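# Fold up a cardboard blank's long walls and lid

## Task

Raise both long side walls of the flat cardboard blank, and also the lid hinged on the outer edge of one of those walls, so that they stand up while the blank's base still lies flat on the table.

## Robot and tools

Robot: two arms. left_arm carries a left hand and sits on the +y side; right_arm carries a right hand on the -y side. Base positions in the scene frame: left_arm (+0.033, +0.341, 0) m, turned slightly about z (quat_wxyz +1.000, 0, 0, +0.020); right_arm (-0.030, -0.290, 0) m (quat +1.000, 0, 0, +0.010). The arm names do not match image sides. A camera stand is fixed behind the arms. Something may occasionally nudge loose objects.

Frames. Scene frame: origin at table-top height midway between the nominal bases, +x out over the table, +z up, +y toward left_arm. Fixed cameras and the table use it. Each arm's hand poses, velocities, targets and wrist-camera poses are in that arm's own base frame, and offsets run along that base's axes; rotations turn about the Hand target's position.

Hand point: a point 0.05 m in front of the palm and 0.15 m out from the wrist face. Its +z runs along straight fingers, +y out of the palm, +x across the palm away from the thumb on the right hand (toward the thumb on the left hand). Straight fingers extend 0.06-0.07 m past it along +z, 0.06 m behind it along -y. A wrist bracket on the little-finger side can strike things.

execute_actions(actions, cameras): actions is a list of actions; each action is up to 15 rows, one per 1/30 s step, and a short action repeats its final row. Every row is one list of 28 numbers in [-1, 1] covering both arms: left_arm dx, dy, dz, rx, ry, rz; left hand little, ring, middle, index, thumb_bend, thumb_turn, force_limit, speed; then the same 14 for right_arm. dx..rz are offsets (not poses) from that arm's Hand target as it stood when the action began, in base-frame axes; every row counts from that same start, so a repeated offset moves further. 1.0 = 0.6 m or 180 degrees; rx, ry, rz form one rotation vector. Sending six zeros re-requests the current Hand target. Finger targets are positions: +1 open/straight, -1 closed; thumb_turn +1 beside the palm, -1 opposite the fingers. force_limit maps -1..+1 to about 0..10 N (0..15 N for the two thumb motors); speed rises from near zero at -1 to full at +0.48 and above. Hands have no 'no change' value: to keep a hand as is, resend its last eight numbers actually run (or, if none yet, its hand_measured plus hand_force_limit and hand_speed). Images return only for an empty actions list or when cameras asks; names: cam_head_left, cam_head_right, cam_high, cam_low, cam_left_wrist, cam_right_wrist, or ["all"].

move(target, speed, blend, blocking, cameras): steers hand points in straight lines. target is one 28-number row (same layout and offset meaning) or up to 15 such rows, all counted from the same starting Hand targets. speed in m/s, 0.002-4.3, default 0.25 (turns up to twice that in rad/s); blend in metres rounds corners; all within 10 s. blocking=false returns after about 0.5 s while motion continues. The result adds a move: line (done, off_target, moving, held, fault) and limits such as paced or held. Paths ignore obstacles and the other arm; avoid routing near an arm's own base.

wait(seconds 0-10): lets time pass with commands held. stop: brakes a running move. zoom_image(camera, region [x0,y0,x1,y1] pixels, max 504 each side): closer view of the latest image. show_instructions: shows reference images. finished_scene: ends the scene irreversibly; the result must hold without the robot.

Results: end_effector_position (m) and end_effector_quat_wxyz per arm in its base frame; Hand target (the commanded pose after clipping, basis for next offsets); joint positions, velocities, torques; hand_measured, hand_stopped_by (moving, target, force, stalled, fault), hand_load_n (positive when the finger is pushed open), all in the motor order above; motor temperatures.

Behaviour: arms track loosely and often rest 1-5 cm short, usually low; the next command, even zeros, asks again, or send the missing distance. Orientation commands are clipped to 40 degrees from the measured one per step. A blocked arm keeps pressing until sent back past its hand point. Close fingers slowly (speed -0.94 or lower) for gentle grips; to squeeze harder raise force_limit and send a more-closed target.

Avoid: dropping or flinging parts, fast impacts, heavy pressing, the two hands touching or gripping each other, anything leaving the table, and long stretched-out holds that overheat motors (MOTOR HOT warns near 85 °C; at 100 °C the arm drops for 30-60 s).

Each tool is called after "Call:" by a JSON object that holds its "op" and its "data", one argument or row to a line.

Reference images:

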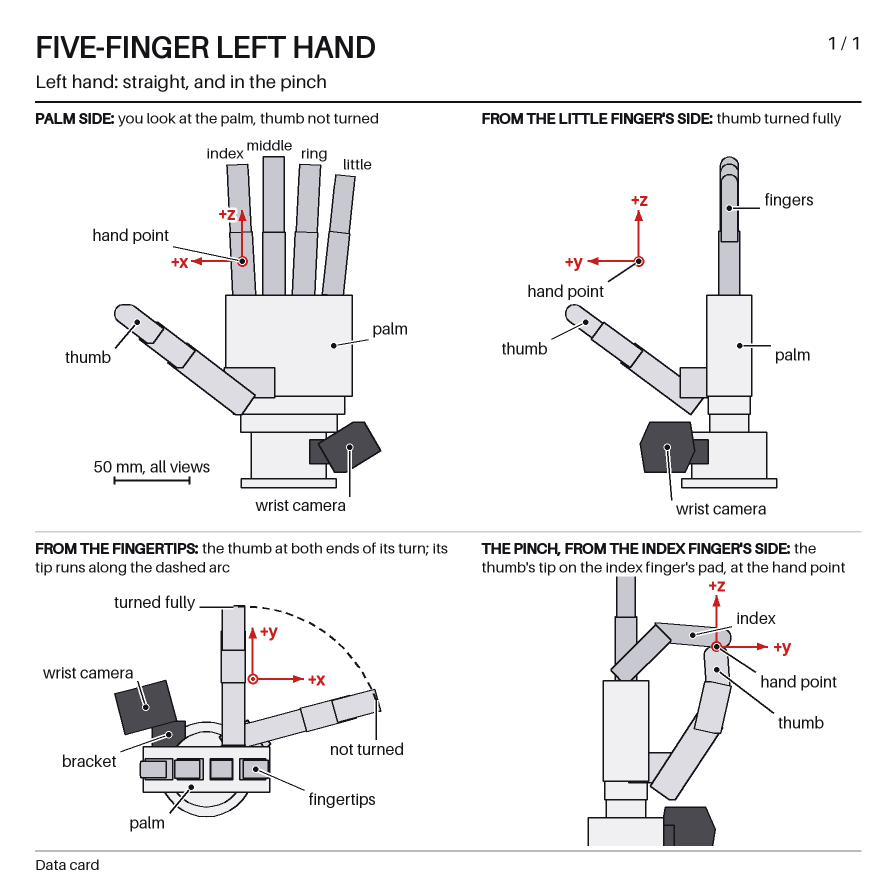

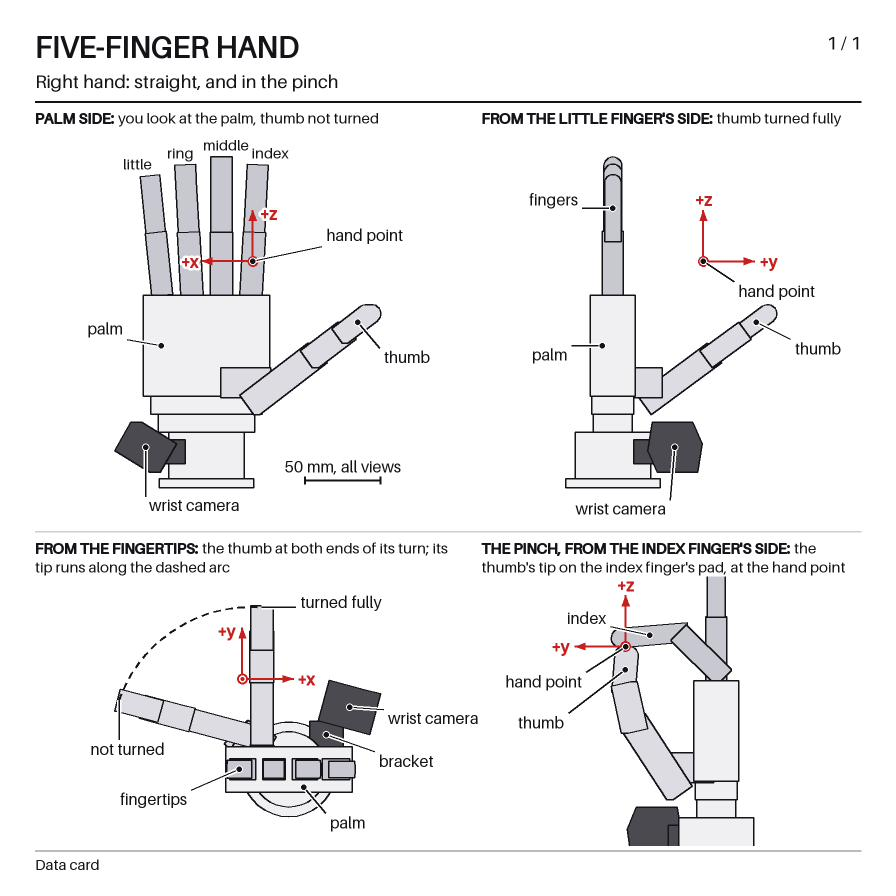

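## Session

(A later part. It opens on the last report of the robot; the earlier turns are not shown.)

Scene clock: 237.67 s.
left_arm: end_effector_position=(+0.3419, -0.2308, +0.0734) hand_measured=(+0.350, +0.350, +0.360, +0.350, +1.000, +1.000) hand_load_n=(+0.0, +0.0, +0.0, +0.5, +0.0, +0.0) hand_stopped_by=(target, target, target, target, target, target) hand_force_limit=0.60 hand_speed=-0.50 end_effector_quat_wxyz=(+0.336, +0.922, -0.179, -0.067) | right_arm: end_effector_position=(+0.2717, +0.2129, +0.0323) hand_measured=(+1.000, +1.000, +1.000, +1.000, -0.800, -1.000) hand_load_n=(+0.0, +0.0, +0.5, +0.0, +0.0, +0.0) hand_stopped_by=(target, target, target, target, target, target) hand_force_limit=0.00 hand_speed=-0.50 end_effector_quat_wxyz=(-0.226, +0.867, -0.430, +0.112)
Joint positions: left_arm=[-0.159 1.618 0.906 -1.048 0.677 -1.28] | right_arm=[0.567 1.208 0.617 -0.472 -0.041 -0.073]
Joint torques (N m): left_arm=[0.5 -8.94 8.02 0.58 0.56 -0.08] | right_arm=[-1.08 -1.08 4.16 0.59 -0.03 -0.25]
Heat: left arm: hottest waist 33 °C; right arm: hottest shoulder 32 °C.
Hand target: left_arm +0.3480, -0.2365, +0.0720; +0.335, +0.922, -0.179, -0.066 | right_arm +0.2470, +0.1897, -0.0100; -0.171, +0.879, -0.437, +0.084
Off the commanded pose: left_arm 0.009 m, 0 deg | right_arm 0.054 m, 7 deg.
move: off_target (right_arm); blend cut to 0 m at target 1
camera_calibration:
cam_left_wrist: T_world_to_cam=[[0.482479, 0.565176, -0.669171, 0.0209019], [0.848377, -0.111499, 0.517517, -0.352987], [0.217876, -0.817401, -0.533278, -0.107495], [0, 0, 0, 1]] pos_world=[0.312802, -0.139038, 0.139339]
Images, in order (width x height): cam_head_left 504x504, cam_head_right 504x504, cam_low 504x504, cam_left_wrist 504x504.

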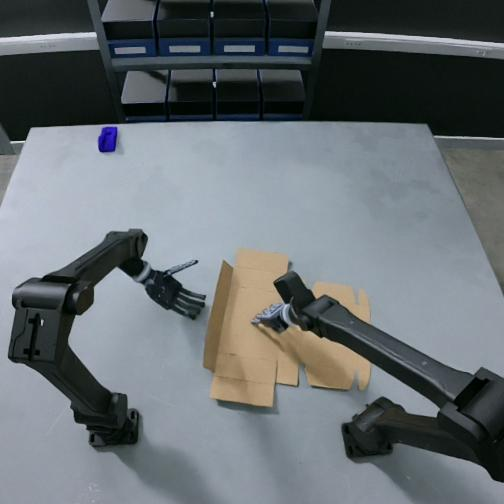

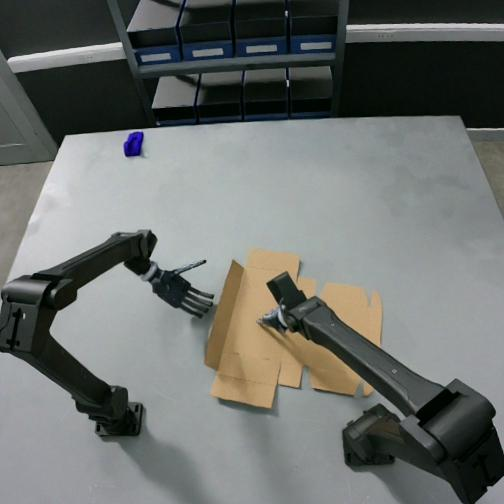

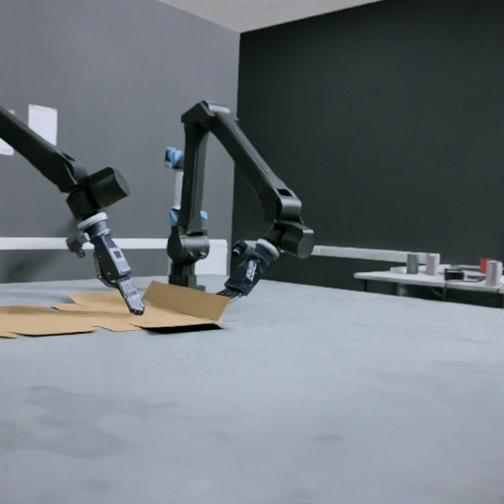

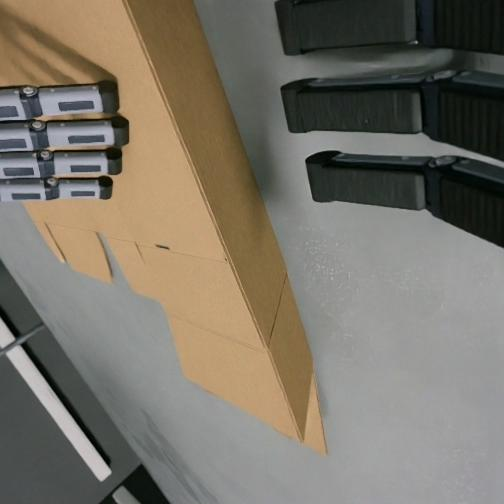

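Call:
{"op": "move", "data": {
  "target": [
    [-0.047,-0.0725,0.038,0,0,0.04,0.35,0.35,0.36,0.35,1,1,0.6,-0.5,0,0,0,0,0,0,1,1,1,1,-0.8,-1,0,-0.5],
    [-0.05,-0.164,0.055,0,0,0.04,0.35,0.35,0.36,0.35,1,1,0.6,-0.5,0,0,0,0,0,0,1,1,1,1,-0.8,-1,0,-0.5]
  ],
  "speed": 0.1,
  "blend": [0.02, 0],
  "cameras": ["cam_head_left","cam_left_wrist","cam_low"]
}}

Call:
{"op": "zoom_image", "data": {
  "camera": "cam_low",
  "region": [80, 200, 280, 350]
}}

Scene clock: 242.13 s.
left_arm: end_effector_position=(+0.3200, -0.3105, +0.0854) hand_measured=(+0.350, +0.350, +0.360, +0.350, +1.000, +1.000) hand_load_n=(+0.0, +0.0, -0.5, +0.0, +0.0, +0.0) hand_stopped_by=(target, target, target, target, target, target) hand_force_limit=0.60 hand_speed=-0.50 end_effector_quat_wxyz=(+0.324, +0.939, -0.096, -0.060) | right_arm: end_effector_position=(+0.2750, +0.2091, +0.0320) hand_measured=(+1.000, +1.000, +1.000, +1.000, -0.800, -1.000) hand_load_n=(+0.0, -0.5, +0.5, +0.0, +0.0, +0.0) hand_stopped_by=(target, target, target, target, target, target) hand_force_limit=0.00 hand_speed=-0.50 end_effector_quat_wxyz=(-0.224, +0.865, -0.435, +0.116)
Joint positions: left_arm=[-0.401 1.483 0.808 -0.805 0.667 -1.799] | right_arm=[0.555 1.209 0.617 -0.471 -0.036 -0.075]
Joint torques (N m): left_arm=[-2.61 -10.23 9.28 1.52 1.16 -0.06] | right_arm=[-0.26 -1.08 4.16 0.53 -0.21 -0.25]
Heat: left arm: hottest waist 33 °C; right arm: hottest shoulder 32 °C.
Hand target: left_arm +0.3180, -0.3349, +0.1050; +0.339, +0.932, -0.121, -0.045 | right_arm +0.2470, +0.1897, -0.0100; -0.171, +0.879, -0.437, +0.084
Off the commanded pose: left_arm 0.031 m, 4 deg | right_arm 0.054 m, 7 deg.
move: off_target (left_arm, right_arm)
camera_calibration:
cam_left_wrist: T_world_to_cam=[[0.358317, 0.660627, -0.659682, 0.153171], [0.875233, 0.00822268, 0.483631, -0.318147], [0.324925, -0.750669, -0.575257, -0.171434], [0, 0, 0, 1]] pos_world=[0.279273, -0.227263, 0.156291]
Images, in order (width x height): cam_head_left 504x504, cam_low 504x504, cam_left_wrist 504x504.

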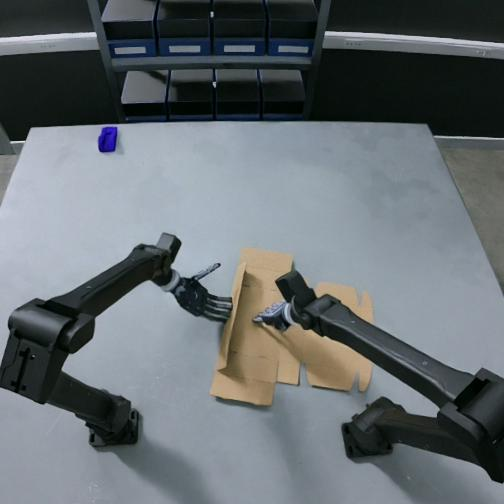

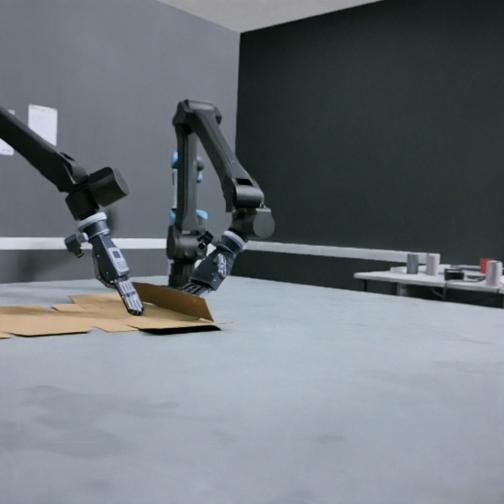

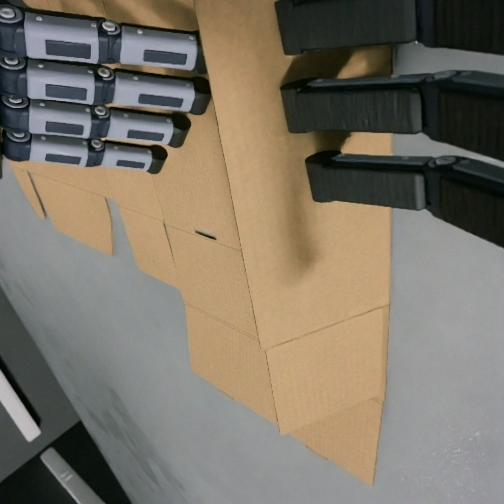

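Scaled by 2.520 from the camera's 504x504 image, which has a finer 720x720 frame.

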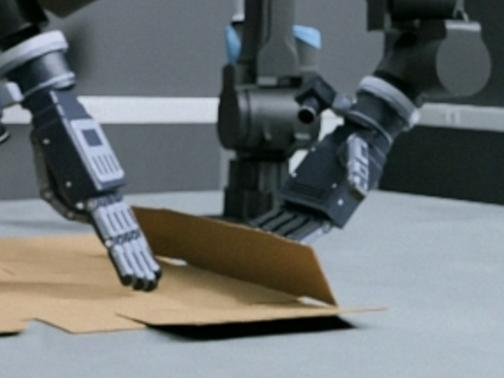

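Call:
{"op": "move", "data": {
  "target": [
    [-0.005,-0.042,-0.06,0,0,-0.02,0.35,0.35,0.36,0.35,1,1,0.6,-0.5,0,0,0,0,0,0,1,1,1,1,-0.8,-1,0,-0.5]
  ],
  "speed": 0.08,
  "cameras": ["cam_head_left","cam_left_wrist","cam_low"]
}}

Call:
{"op": "zoom_image", "data": {
  "camera": "cam_low",
  "region": [80, 200, 280, 350]
}}

Scene clock: 243.57 s.
left_arm: end_effector_position=(+0.3184, -0.3315, +0.0693) hand_measured=(+0.350, +0.350, +0.360, +0.350, +1.000, +1.000) hand_load_n=(+0.0, +0.0, -6.0, +0.0, +0.0, +0.0) hand_stopped_by=(target, target, target, target, target, target) hand_force_limit=0.60 hand_speed=-0.50 end_effector_quat_wxyz=(+0.333, +0.934, -0.122, -0.054) | right_arm: end_effector_position=(+0.2773, +0.2059, +0.0318) hand_measured=(+1.000, +1.000, +1.000, +1.000, -0.800, -1.000) hand_load_n=(+0.0, +0.0, +0.5, +0.0, +0.0, +0.0) hand_stopped_by=(target, target, target, target, target, target) hand_force_limit=0.00 hand_speed=-0.50 end_effector_quat_wxyz=(-0.222, +0.863, -0.438, +0.120)
Joint positions: left_arm=[-0.444 1.542 0.808 -0.712 0.677 -1.8] | right_arm=[0.548 1.209 0.617 -0.471 -0.028 -0.076]
Joint torques (N m): left_arm=[-3.31 -7.06 10.03 1.61 0.78 0.06] | right_arm=[0.09 -0.97 4.16 0.51 -0.47 -0.25]
Heat: left arm: hottest waist 33 °C; right arm: hottest shoulder 32 °C.
Hand target: left_arm +0.3150, -0.3601, +0.0690; +0.337, +0.928, -0.150, -0.055 | right_arm +0.2470, +0.1897, -0.0100; -0.171, +0.879, -0.437, +0.084
Off the commanded pose: left_arm 0.029 m, 3 deg | right_arm 0.054 m, 7 deg.
move: off_target (left_arm, right_arm)
camera_calibration:
cam_left_wrist: T_world_to_cam=[[0.404757, 0.628175, -0.664506, 0.131731], [0.861829, -0.0191587, 0.506837, -0.315153], [0.305651, -0.777836, -0.549134, -0.200565], [0, 0, 0, 1]] pos_world=[0.279592, -0.244795, 0.13713]
Images, in order (width x height): cam_head_left 504x504, cam_low 504x504, cam_left_wrist 504x504.

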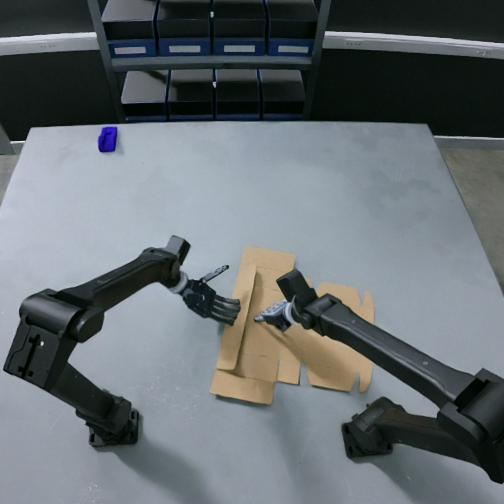

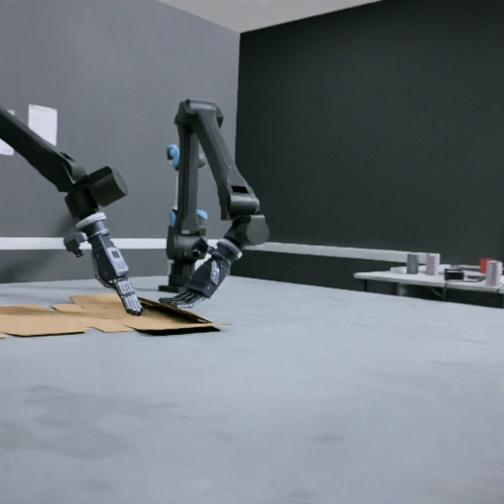

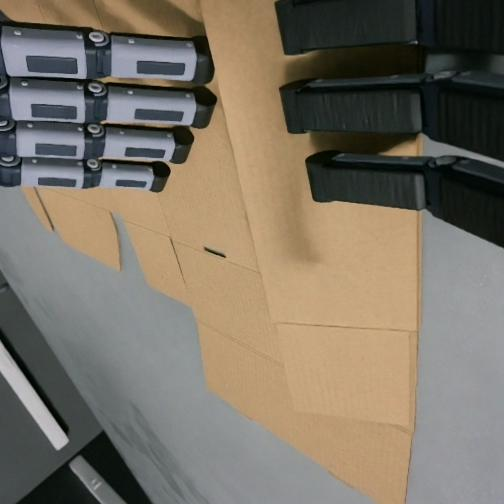

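Scaled by 2.520 from the camera's 504x504 image, which has a finer 720x720 frame.

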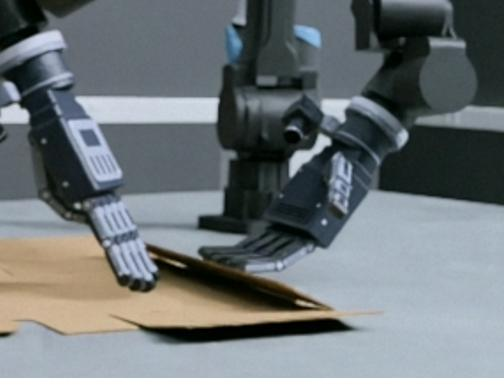

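Call:
{"op": "move", "data": {
  "target": [
    [0,-0.0,-0.04,0,0,0,0.35,0.35,0.36,0.35,1,1,0.6,-0.5,0,0,0,0,0,0,1,1,1,1,-0.8,-1,0,-0.5]
  ],
  "speed": 0.08,
  "cameras": ["cam_head_left","cam_left_wrist","cam_low"]
}}

Call:
{"op": "zoom_image", "data": {
  "camera": "cam_low",
  "region": [80, 200, 280, 350]
}}

Scene clock: 244.77 s.
left_arm: end_effector_position=(+0.3195, -0.3464, +0.0597) hand_measured=(+0.350, +0.350, +0.360, +0.350, +1.000, +1.000) hand_load_n=(+0.0, +0.0, -8.5, +0.0, +0.0, +0.0) hand_stopped_by=(target, target, target, target, target, target) hand_force_limit=0.60 hand_speed=-0.50 end_effector_quat_wxyz=(+0.346, +0.927, -0.140, -0.044) | right_arm: end_effector_position=(+0.2773, +0.2059, +0.0318) hand_measured=(+1.000, +1.000, +1.000, +1.000, -0.800, -1.000) hand_load_n=(+0.0, +0.0, +0.5, +0.0, +0.0, +0.0) hand_stopped_by=(target, target, target, target, target, target) hand_force_limit=0.00 hand_speed=-0.50 end_effector_quat_wxyz=(-0.222, +0.863, -0.438, +0.120)
Joint positions: left_arm=[-0.469 1.586 0.808 -0.63 0.696 -1.8] | right_arm=[0.548 1.209 0.617 -0.471 -0.028 -0.076]
Joint torques (N m): left_arm=[-1.38 -6.89 8.2 1.35 0.06 0.04] | right_arm=[0.09 -1.14 4.15 0.53 -0.47 -0.25]
Heat: left arm: hottest waist 33 °C; right arm: hottest shoulder 32 °C.
Hand target: left_arm +0.3150, -0.3601, +0.0451; +0.338, +0.928, -0.150, -0.055 | right_arm +0.2470, +0.1897, -0.0100; -0.171, +0.879, -0.437, +0.084
Off the commanded pose: left_arm 0.021 m, 2 deg | right_arm 0.054 m, 7 deg.
move: off_target (left_arm, right_arm)
camera_calibration:
cam_left_wrist: T_world_to_cam=[[0.438256, 0.594642, -0.674042, 0.11244], [0.848111, -0.0251782, 0.529221, -0.310597], [0.297726, -0.803596, -0.515356, -0.226108], [0, 0, 0, 1]] pos_world=[0.281462, -0.256381, 0.123638]
Images, in order (width x height): cam_head_left 504x504, cam_low 504x504, cam_left_wrist 504x504.

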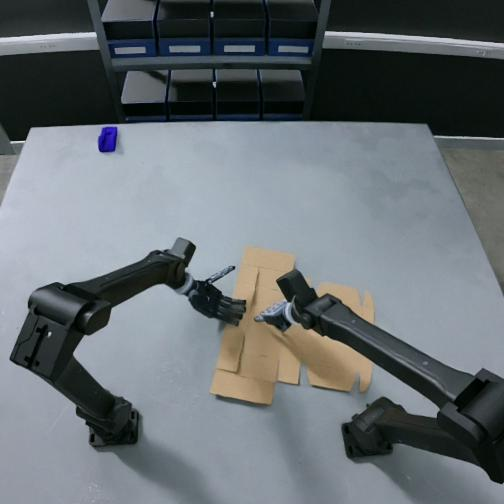

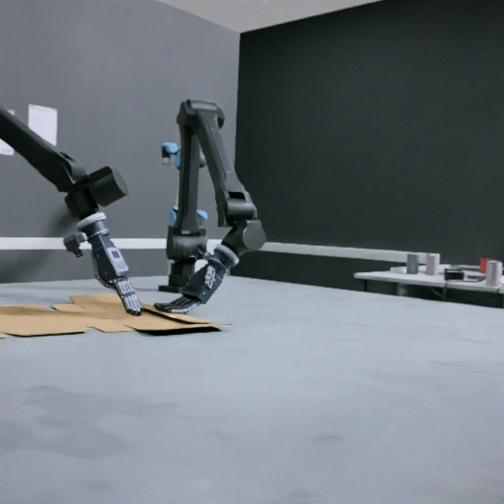

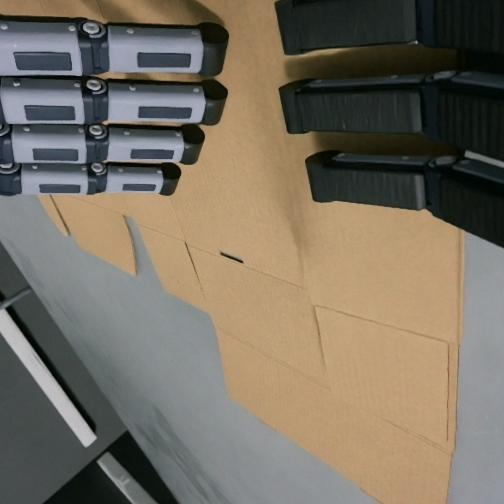

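Scaled by 2.520 from the camera's 504x504 image, which has a finer 720x720 frame.

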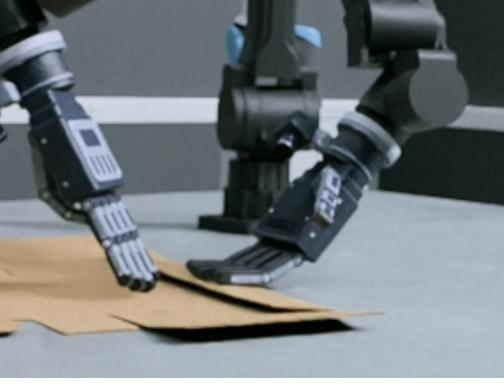

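Call:
{"op": "move", "data": {
  "target": [
    [0,0.01,0.17,0,0,0,0.35,0.35,0.36,0.35,1,1,0.6,-0.5,0,0,0,0,0,0,1,1,1,1,-0.8,-1,0,-0.5],
    [0,0.25,0.19,0,0,0,0.7,0.7,0.7,0.7,1,1,0.6,-0.5,0,0,0,0,0,0,1,1,1,1,-0.8,-1,0,-0.5]
  ],
  "speed": 0.12,
  "blend": [0.01, 0],
  "cameras": ["cam_head_left","cam_left_wrist","cam_low","cam_head_right","cam_high"]
}}

Call:
{"op": "zoom_image", "data": {
  "camera": "cam_low",
  "region": [80, 200, 280, 350]
}}

Call:
{"op": "zoom_image", "data": {
  "camera": "cam_head_left",
  "region": [160, 240, 380, 425]
}}

Scene clock: 248.83 s.
left_arm: end_effector_position=(+0.3077, -0.2119, +0.1436) hand_measured=(+0.700, +0.700, +0.700, +0.700, +1.000, +1.000) hand_load_n=(+0.0, +0.0, +0.0, +0.0, -0.5, +0.0) hand_stopped_by=(target, target, target, target, target, target) hand_force_limit=0.60 hand_speed=-0.50 end_effector_quat_wxyz=(+0.337, +0.928, -0.141, -0.075) | right_arm: end_effector_position=(+0.2775, +0.2065, +0.0319) hand_measured=(+1.000, +1.000, +1.000, +1.000, -0.800, -1.000) hand_load_n=(+0.0, +0.0, +0.5, +0.0, +0.0, +0.0) hand_stopped_by=(target, target, target, target, target, target) hand_force_limit=0.00 hand_speed=-0.50 end_effector_quat_wxyz=(-0.223, +0.863, -0.437, +0.119)
Joint positions: left_arm=[-0.119 1.396 0.878 -1.262 0.679 -1.314] | right_arm=[0.548 1.209 0.617 -0.469 -0.03 -0.076]
Joint torques (N m): left_arm=[2.08 -9.58 9.77 -0.42 0.51 0.25] | right_arm=[0.21 -1.08 4.16 0.49 -0.39 -0.25]
Heat: left arm: hottest waist 33 °C; right arm: hottest shoulder 32 °C.
Hand target: left_arm +0.3149, -0.2102, +0.1591; +0.337, +0.928, -0.150, -0.055 | right_arm +0.2471, +0.1897, -0.0100; -0.171, +0.879, -0.437, +0.084
Off the commanded pose: left_arm 0.017 m, 3 deg | right_arm 0.054 m, 7 deg.
move: off_target (left_arm, right_arm); target 2's new numbers were sent with left_arm's hand 0.017 m and 3 deg from that target
camera_calibration:
cam_left_wrist: T_world_to_cam=[[0.417008, 0.600808, -0.682007, 0.103263], [0.874122, -0.0595142, 0.482047, -0.350082], [0.249029, -0.797175, -0.549997, -0.0499944], [0, 0, 0, 1]] pos_world=[0.275403, -0.12273, 0.211685]
Images, in order (width x height): cam_head_left 504x504, cam_head_right 504x504, cam_high 504x504, cam_low 504x504, cam_left_wrist 504x504.

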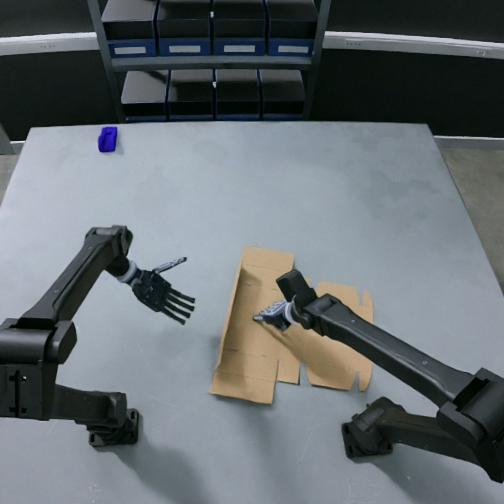

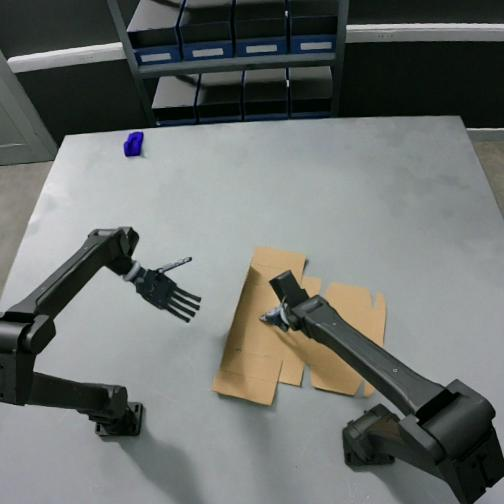

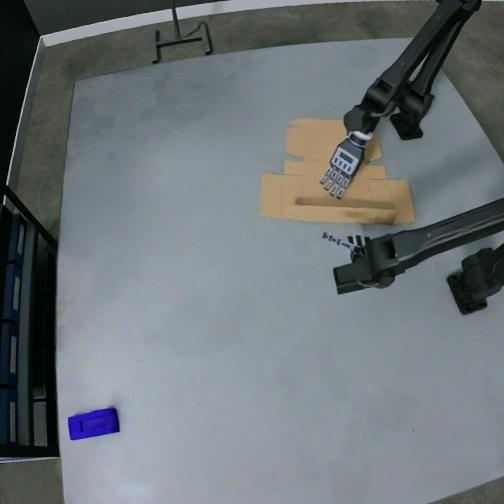

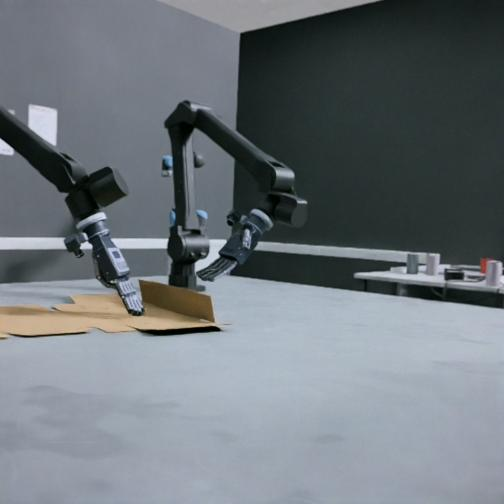

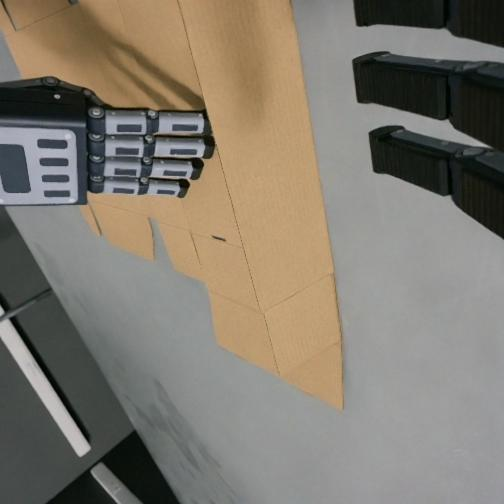

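Scaled by 2.520 from the camera's 504x504 image, which has a finer 720x720 frame.

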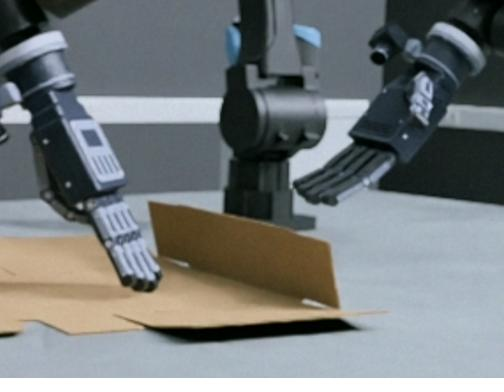

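Scaled by 2.291 from the camera's 504x504 image, which has a finer 720x720 frame.

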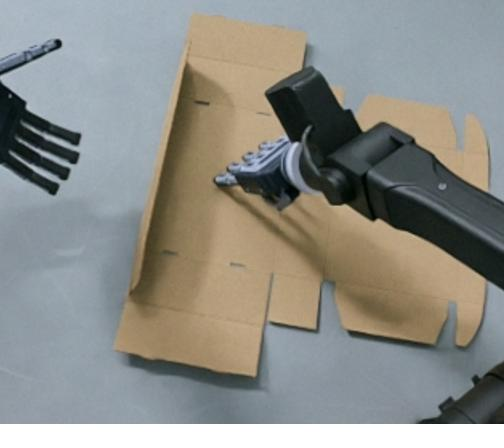

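Call:
{"op": "move", "data": {
  "target": [
    [0,0.06,0,0,0,0,0.7,0.7,0.7,0.7,1,1,0.6,-0.5,0,0,0,0,0,0,1,1,1,1,-0.8,-1,0,-0.5],
    [0,0.06,0,0,0,0,0.7,0.7,0.7,0.7,1,1,0.6,-0.5,0.01,0.1,0,0,0,0,1,1,1,1,-0.8,-1,0,-0.5]
  ],
  "speed": 0.1,
  "cameras": ["cam_head_left","cam_right_wrist","cam_low"]
}}

Call:
{"op": "zoom_image", "data": {
  "camera": "cam_head_left",
  "region": [160, 240, 380, 425]
}}

Scene clock: 263.07 s.
left_arm: end_effector_position=(+0.3049, -0.1773, +0.1456) hand_measured=(+0.700, +0.700, +0.700, +0.700, +1.000, +1.000) hand_load_n=(+0.0, +0.0, +0.0, +0.0, +0.0, +0.0) hand_stopped_by=(target, target, target, target, target, target) hand_force_limit=0.60 hand_speed=-0.50 end_effector_quat_wxyz=(+0.339, +0.927, -0.143, -0.073) | right_arm: end_effector_position=(+0.2833, +0.2595, +0.0318) hand_measured=(+1.000, +1.000, +1.000, +1.000, -0.800, -1.000) hand_load_n=(+0.0, +0.0, +1.0, +0.0, +0.0, +0.0) hand_stopped_by=(target, target, target, target, target, target) hand_force_limit=0.00 hand_speed=-0.50 end_effector_quat_wxyz=(-0.225, +0.863, -0.436, +0.118)
Joint positions: left_arm=[-0.016 1.396 0.878 -1.339 0.657 -1.183] | right_arm=[0.671 1.31 0.7 -0.449 0.025 0.029]
Joint torques (N m): left_arm=[2.26 -8.59 10.28 -0.57 0.45 0.25] | right_arm=[1.73 -1.61 5.19 0.18 -0.33 0.03]
Heat: left arm: hottest waist 33 °C; right arm: hottest shoulder 32 °C.
Hand target: left_arm +0.3149, -0.1742, +0.1591; +0.337, +0.928, -0.150, -0.055 | right_arm +0.2530, +0.2497, -0.0101; -0.171, +0.879, -0.437, +0.084
Off the commanded pose: left_arm 0.017 m, 2 deg | right_arm 0.053 m, 7 deg.
move: off_target (left_arm, right_arm)
camera_calibration:
cam_right_wrist: T_world_to_cam=[[-0.541479, -0.660652, -0.519941, 0.349644], [-0.840628, 0.434291, 0.323629, 0.117918], [0.0119997, 0.612315, -0.790523, -0.0248725], [0, 0, 0, 1]] pos_world=[0.288749, 0.195013, 0.123971]
Images, in order (width x height): cam_head_left 504x504, cam_low 504x504, cam_right_wrist 504x504.

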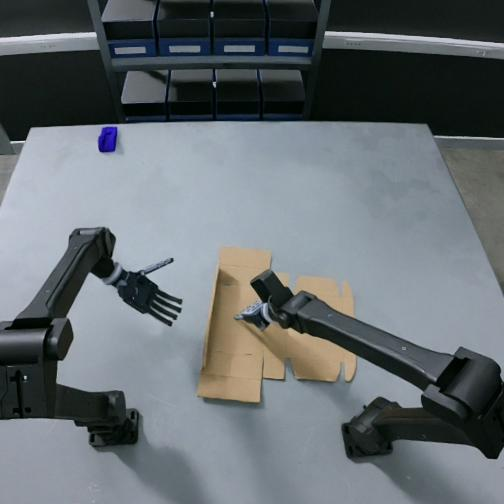

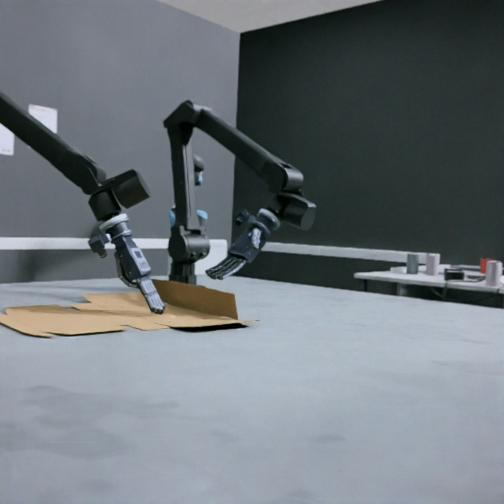

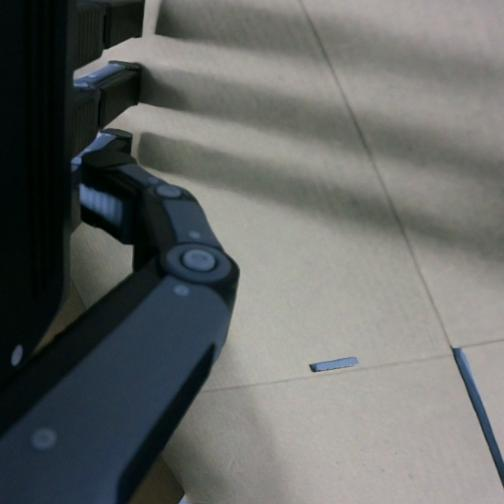

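Scaled by 2.291 from the camera's 504x504 image, which has a finer 720x720 frame.

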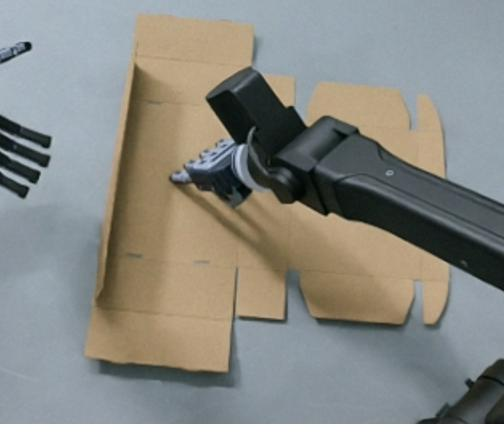

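Call:
{"op": "move", "data": {
  "target": [
    [0,0,0,0,0,0,0.7,0.7,0.7,0.7,1,1,0.6,-0.5,0,0,0.2,0,0,0,1,1,1,1,-0.8,-1,0,-0.5],
    [0,0.0,0,0,0,0,0.7,0.7,0.7,0.7,1,1,0.6,-0.5,0.06,-0.25,0.4,0.11,0.185,-0.33,1,1,1,1,1,1,0,-0.3],
    [0,0.0,0,0,0,0,0.7,0.7,0.7,0.7,1,1,0.6,-0.5,0.1223,-0.528,0.35,0.2208,0.3696,-0.6649,1,1,1,1,1,1,0,-0.3]
  ],
  "speed": 0.25,
  "blend": [0.02, 0.03, 0],
  "cameras": ["all"]
}}

Scene clock: 273.77 s.
left_arm: end_effector_position=(+0.3049, -0.1773, +0.1456) hand_measured=(+0.700, +0.700, +0.700, +0.700, +1.000, +1.000) hand_load_n=(+0.0, +0.0, +0.0, +0.0, +0.0, +0.0) hand_stopped_by=(target, target, target, target, target, target) hand_force_limit=0.60 hand_speed=-0.50 end_effector_quat_wxyz=(+0.339, +0.927, -0.143, -0.073) | right_arm: end_effector_position=(+0.3191, -0.0584, +0.1932) hand_measured=(+1.000, +1.000, +1.000, +1.000, +1.000, +1.000) hand_load_n=(+0.0, +0.0, +0.0, +0.0, +0.0, +0.0) hand_stopped_by=(target, target, target, target, target, target) hand_force_limit=0.00 hand_speed=-0.30 end_effector_quat_wxyz=(+0.023, +0.064, +0.937, +0.342)
Joint positions: left_arm=[-0.016 1.396 0.878 -1.339 0.657 -1.183] | right_arm=[-0.699 1.399 1.01 -1.604 -0.576 0.88]
Joint torques (N m): left_arm=[2.32 -8.7 10.28 -0.55 0.46 0.25] | right_arm=[-0.73 -6.42 9.1 -0.91 -0.6 0.05]
Heat: left arm: hottest waist 33 °C; right arm: hottest shoulder 32 °C.
Hand target: left_arm +0.3149, -0.1742, +0.1591; +0.337, +0.928, -0.150, -0.055 | right_arm +0.3264, -0.0671, +0.1999; +0.027, +0.073, +0.937, +0.341
Off the commanded pose: left_arm 0.017 m, 2 deg | right_arm 0.013 m, 1 deg.
move: off_target (left_arm, right_arm); blend cut to 0 m at target 2; target 2's new numbers were sent with right_arm's hand 0.022 m and 2 deg from that target
camera_calibration:
cam_left_wrist: T_world_to_cam=[[0.420755, 0.597206, -0.682869, 0.0833911], [0.872014, -0.0587162, 0.485947, -0.346279], [0.250115, -0.799936, -0.545477, -0.0221111], [0, 0, 0, 1]] pos_world=[0.272403, -0.0878214, 0.213158]
cam_right_wrist: T_world_to_cam=[[-0.100969, 0.798933, 0.592884, -0.027499], [0.815414, -0.274972, 0.509402, -0.371958], [0.570004, 0.53488, -0.623697, 0.0821658], [0, 0, 0, 1]] pos_world=[0.253688, -0.124257, 0.257026]

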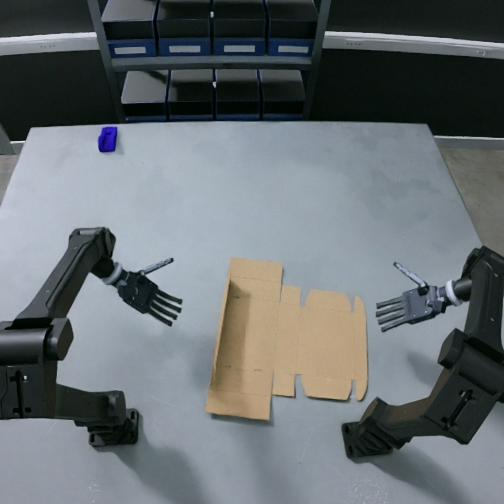

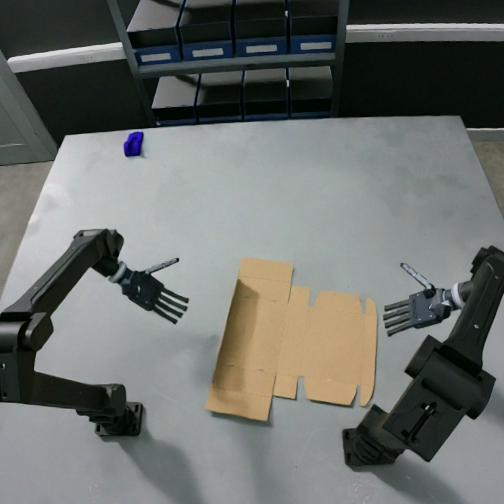

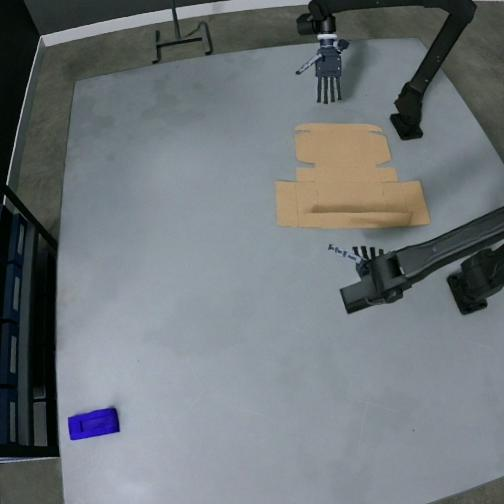

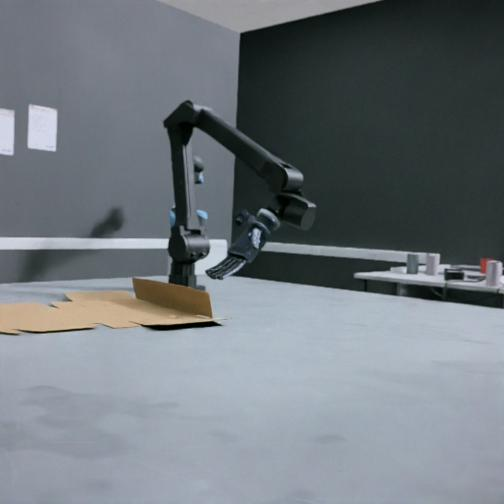

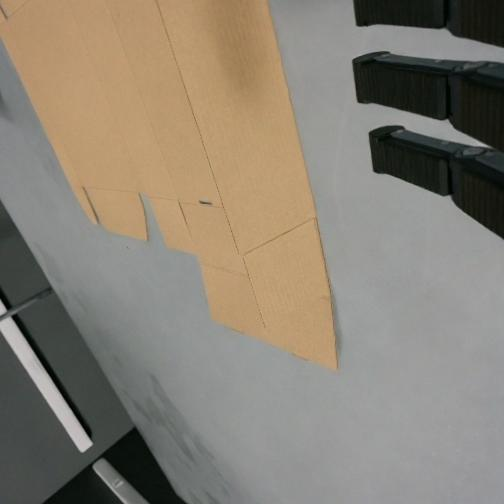

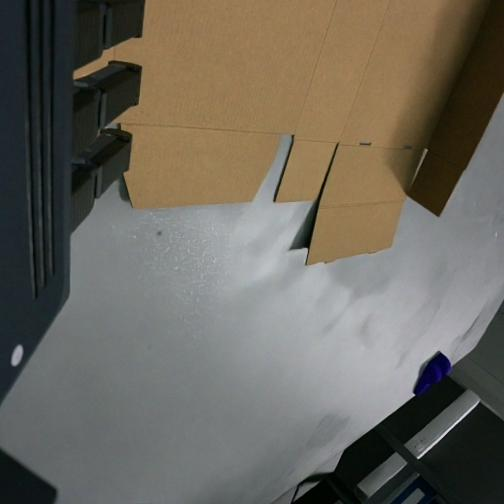

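Call:
{"op": "zoom_image", "data": {
  "camera": "cam_head_left",
  "region": [190, 245, 390, 430]
}}

Call:
{"op": "zoom_image", "data": {
  "camera": "cam_high",
  "region": [260, 100, 440, 250]
}}

Call:
{"op": "zoom_image", "data": {
  "camera": "cam_right_wrist",
  "region": [60, 0, 504, 300]
}}

Scaled by 2.520 from the camera's 504x504 image, which has a finer 720x720 frame.

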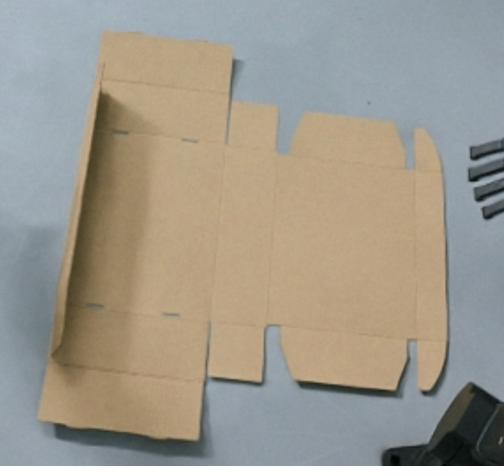

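Scaled by 2.800 from the camera's 504x504 image, which has a finer 720x720 frame.

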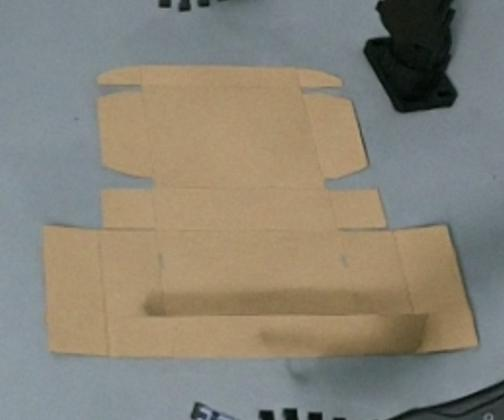

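Scaled by 1.135 from the camera's 504x504 image, which has a finer 720x720 frame.

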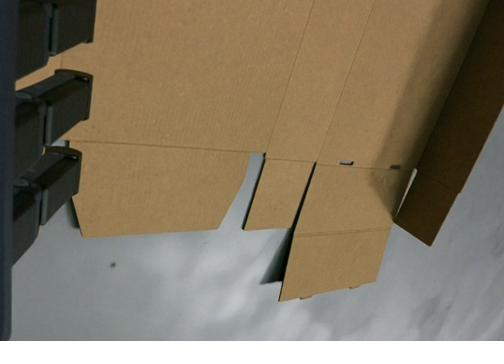

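Call:
{"op": "move", "data": {
  "target": [
    [0,0,0,0,0,0,0.7,0.7,0.7,0.7,1,1,0.6,-0.5,-0.0227,0.4868,-0.05,0,0,0.1056,1,1,1,1,1,1,0,-0.3],
    [0,0,0,0,0,0,0.7,0.7,0.7,0.7,1,1,0.6,-0.5,-0.0227,0.4868,-0.225,0,0,0.1056,1,1,1,1,1,1,0,-0.3],
    [0,0,0,0,0,0,0.7,0.7,0.7,0.7,1,1,0.6,-0.5,0.14,0.4868,-0.225,0,0,0.1056,1,1,1,1,1,1,0,-0.3]
  ],
  "speed": 0.15,
  "cameras": ["cam_head_left","cam_low"]
}}

Scene clock: 281.63 s.
left_arm: end_effector_position=(+0.3049, -0.1773, +0.1456) hand_measured=(+0.700, +0.700, +0.700, +0.700, +1.000, +1.000) hand_load_n=(+0.0, +0.0, +0.0, +0.0, +0.0, +0.0) hand_stopped_by=(target, target, target, target, target, target) hand_force_limit=0.60 hand_speed=-0.50 end_effector_quat_wxyz=(+0.339, +0.927, -0.143, -0.073) | right_arm: end_effector_position=(+0.4066, +0.2380, +0.0988) hand_measured=(+1.000, +1.000, +0.998, +1.000, +1.000, +1.000) hand_load_n=(+0.0, +0.0, -13.5, -0.5, -0.5, +0.0) hand_stopped_by=(target, target, target, target, target, target) hand_force_limit=0.00 hand_speed=-0.30 end_effector_quat_wxyz=(-0.009, -0.096, +0.925, +0.367)
Joint positions: left_arm=[-0.016 1.396 0.878 -1.339 0.657 -1.183] | right_arm=[0.143 1.612 0.952 -0.898 -0.752 1.512]
Joint torques (N m): left_arm=[2.26 -8.53 10.28 -0.54 0.45 0.25] | right_arm=[-1.44 -5.6 6.6 0.35 1.24 -0.13]
Heat: left arm: hottest elbow 34 °C; right arm: hottest shoulder 32 °C.
Hand target: left_arm +0.3149, -0.1742, +0.1591; +0.337, +0.928, -0.150, -0.055 | right_arm +0.4105, +0.2251, +0.0651; -0.029, -0.083, +0.936, +0.341
Off the commanded pose: left_arm 0.017 m, 2 deg | right_arm 0.036 m, 4 deg.
move: off_target (left_arm, right_arm)
Images, in order (width x height): cam_head_left 504x504, cam_low 504x504.

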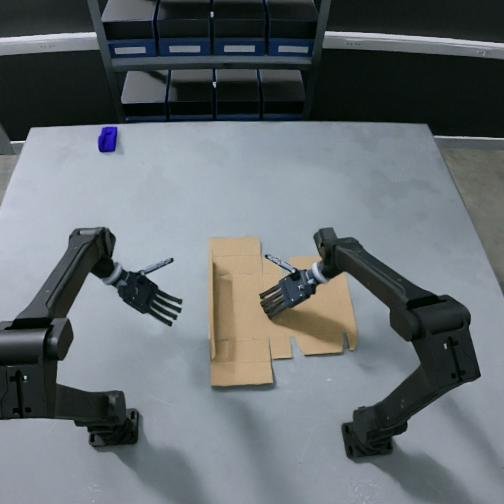

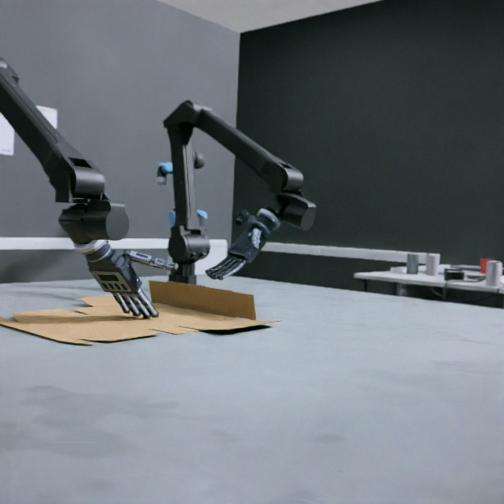

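Call:
{"op": "move", "data": {
  "target": [
    [0,0,0,0,0,0,0.7,0.7,0.7,0.7,1,1,0.6,-0.5,-0.002,0.03,0.08,0,0,0,1,1,1,1,1,1,0,-0.3],
    [0,0,0,0,0,0,0.7,0.7,0.7,0.7,1,1,0.6,-0.5,-0.002,0.0,0.2,0,0,0,1,1,1,1,1,1,0,-0.3]
  ],
  "speed": 0.15,
  "blend": [0.01, 0],
  "cameras": ["cam_head_left","cam_low"]
}}

Call:
{"op": "zoom_image", "data": {
  "camera": "cam_head_left",
  "region": [190, 225, 390, 410]
}}

Scene clock: 283.37 s.
left_arm: end_effector_position=(+0.3049, -0.1773, +0.1456) hand_measured=(+0.700, +0.700, +0.700, +0.700, +1.000, +1.000) hand_load_n=(+0.0, +0.0, +0.0, +0.0, +0.0, +0.0) hand_stopped_by=(target, target, target, target, target, target) hand_force_limit=0.60 hand_speed=-0.50 end_effector_quat_wxyz=(+0.339, +0.927, -0.143, -0.073) | right_arm: end_effector_position=(+0.3960, +0.2284, +0.1736) hand_measured=(+1.000, +1.000, +1.000, +1.000, +1.000, +1.000) hand_load_n=(+0.0, +0.0, -0.5, +0.0, +0.0, +0.0) hand_stopped_by=(target, target, target, target, target, target) hand_force_limit=0.00 hand_speed=-0.30 end_effector_quat_wxyz=(-0.045, -0.077, +0.936, +0.341)
Joint positions: left_arm=[-0.016 1.396 0.878 -1.339 0.657 -1.183] | right_arm=[0.138 1.49 1.07 -1.215 -0.7 1.52]
Joint torques (N m): left_arm=[2.32 -8.59 10.26 -0.57 0.44 0.25] | right_arm=[-0.91 -8.64 10.14 -0.06 -0.45 -0.19]
Heat: left arm: hottest elbow 34 °C; right arm: hottest shoulder 32 °C.
Hand target: left_arm +0.3149, -0.1742, +0.1591; +0.337, +0.928, -0.150, -0.055 | right_arm +0.4094, +0.2250, +0.1850; -0.030, -0.082, +0.936, +0.341
Off the commanded pose: left_arm 0.017 m, 2 deg | right_arm 0.018 m, 2 deg.
move: off_target (left_arm, right_arm)
Images, in order (width x height): cam_head_left 504x504, cam_low 504x504.

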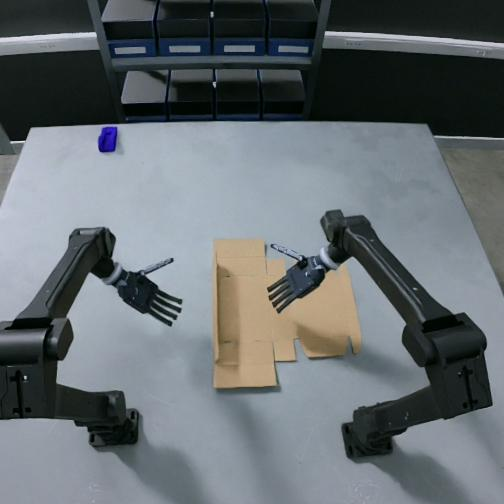

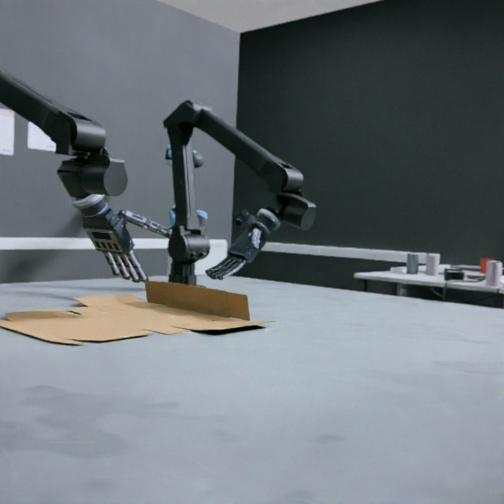

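Scaled by 2.520 from the camera's 504x504 image, which has a finer 720x720 frame.

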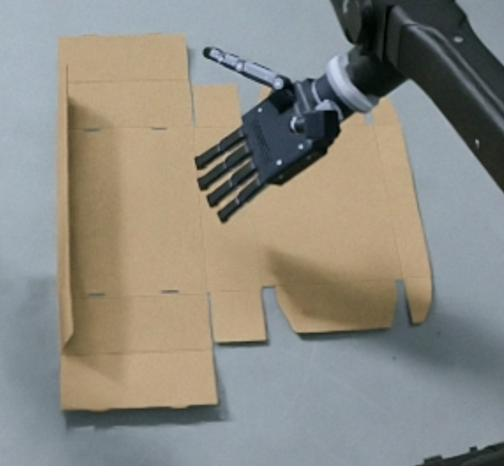

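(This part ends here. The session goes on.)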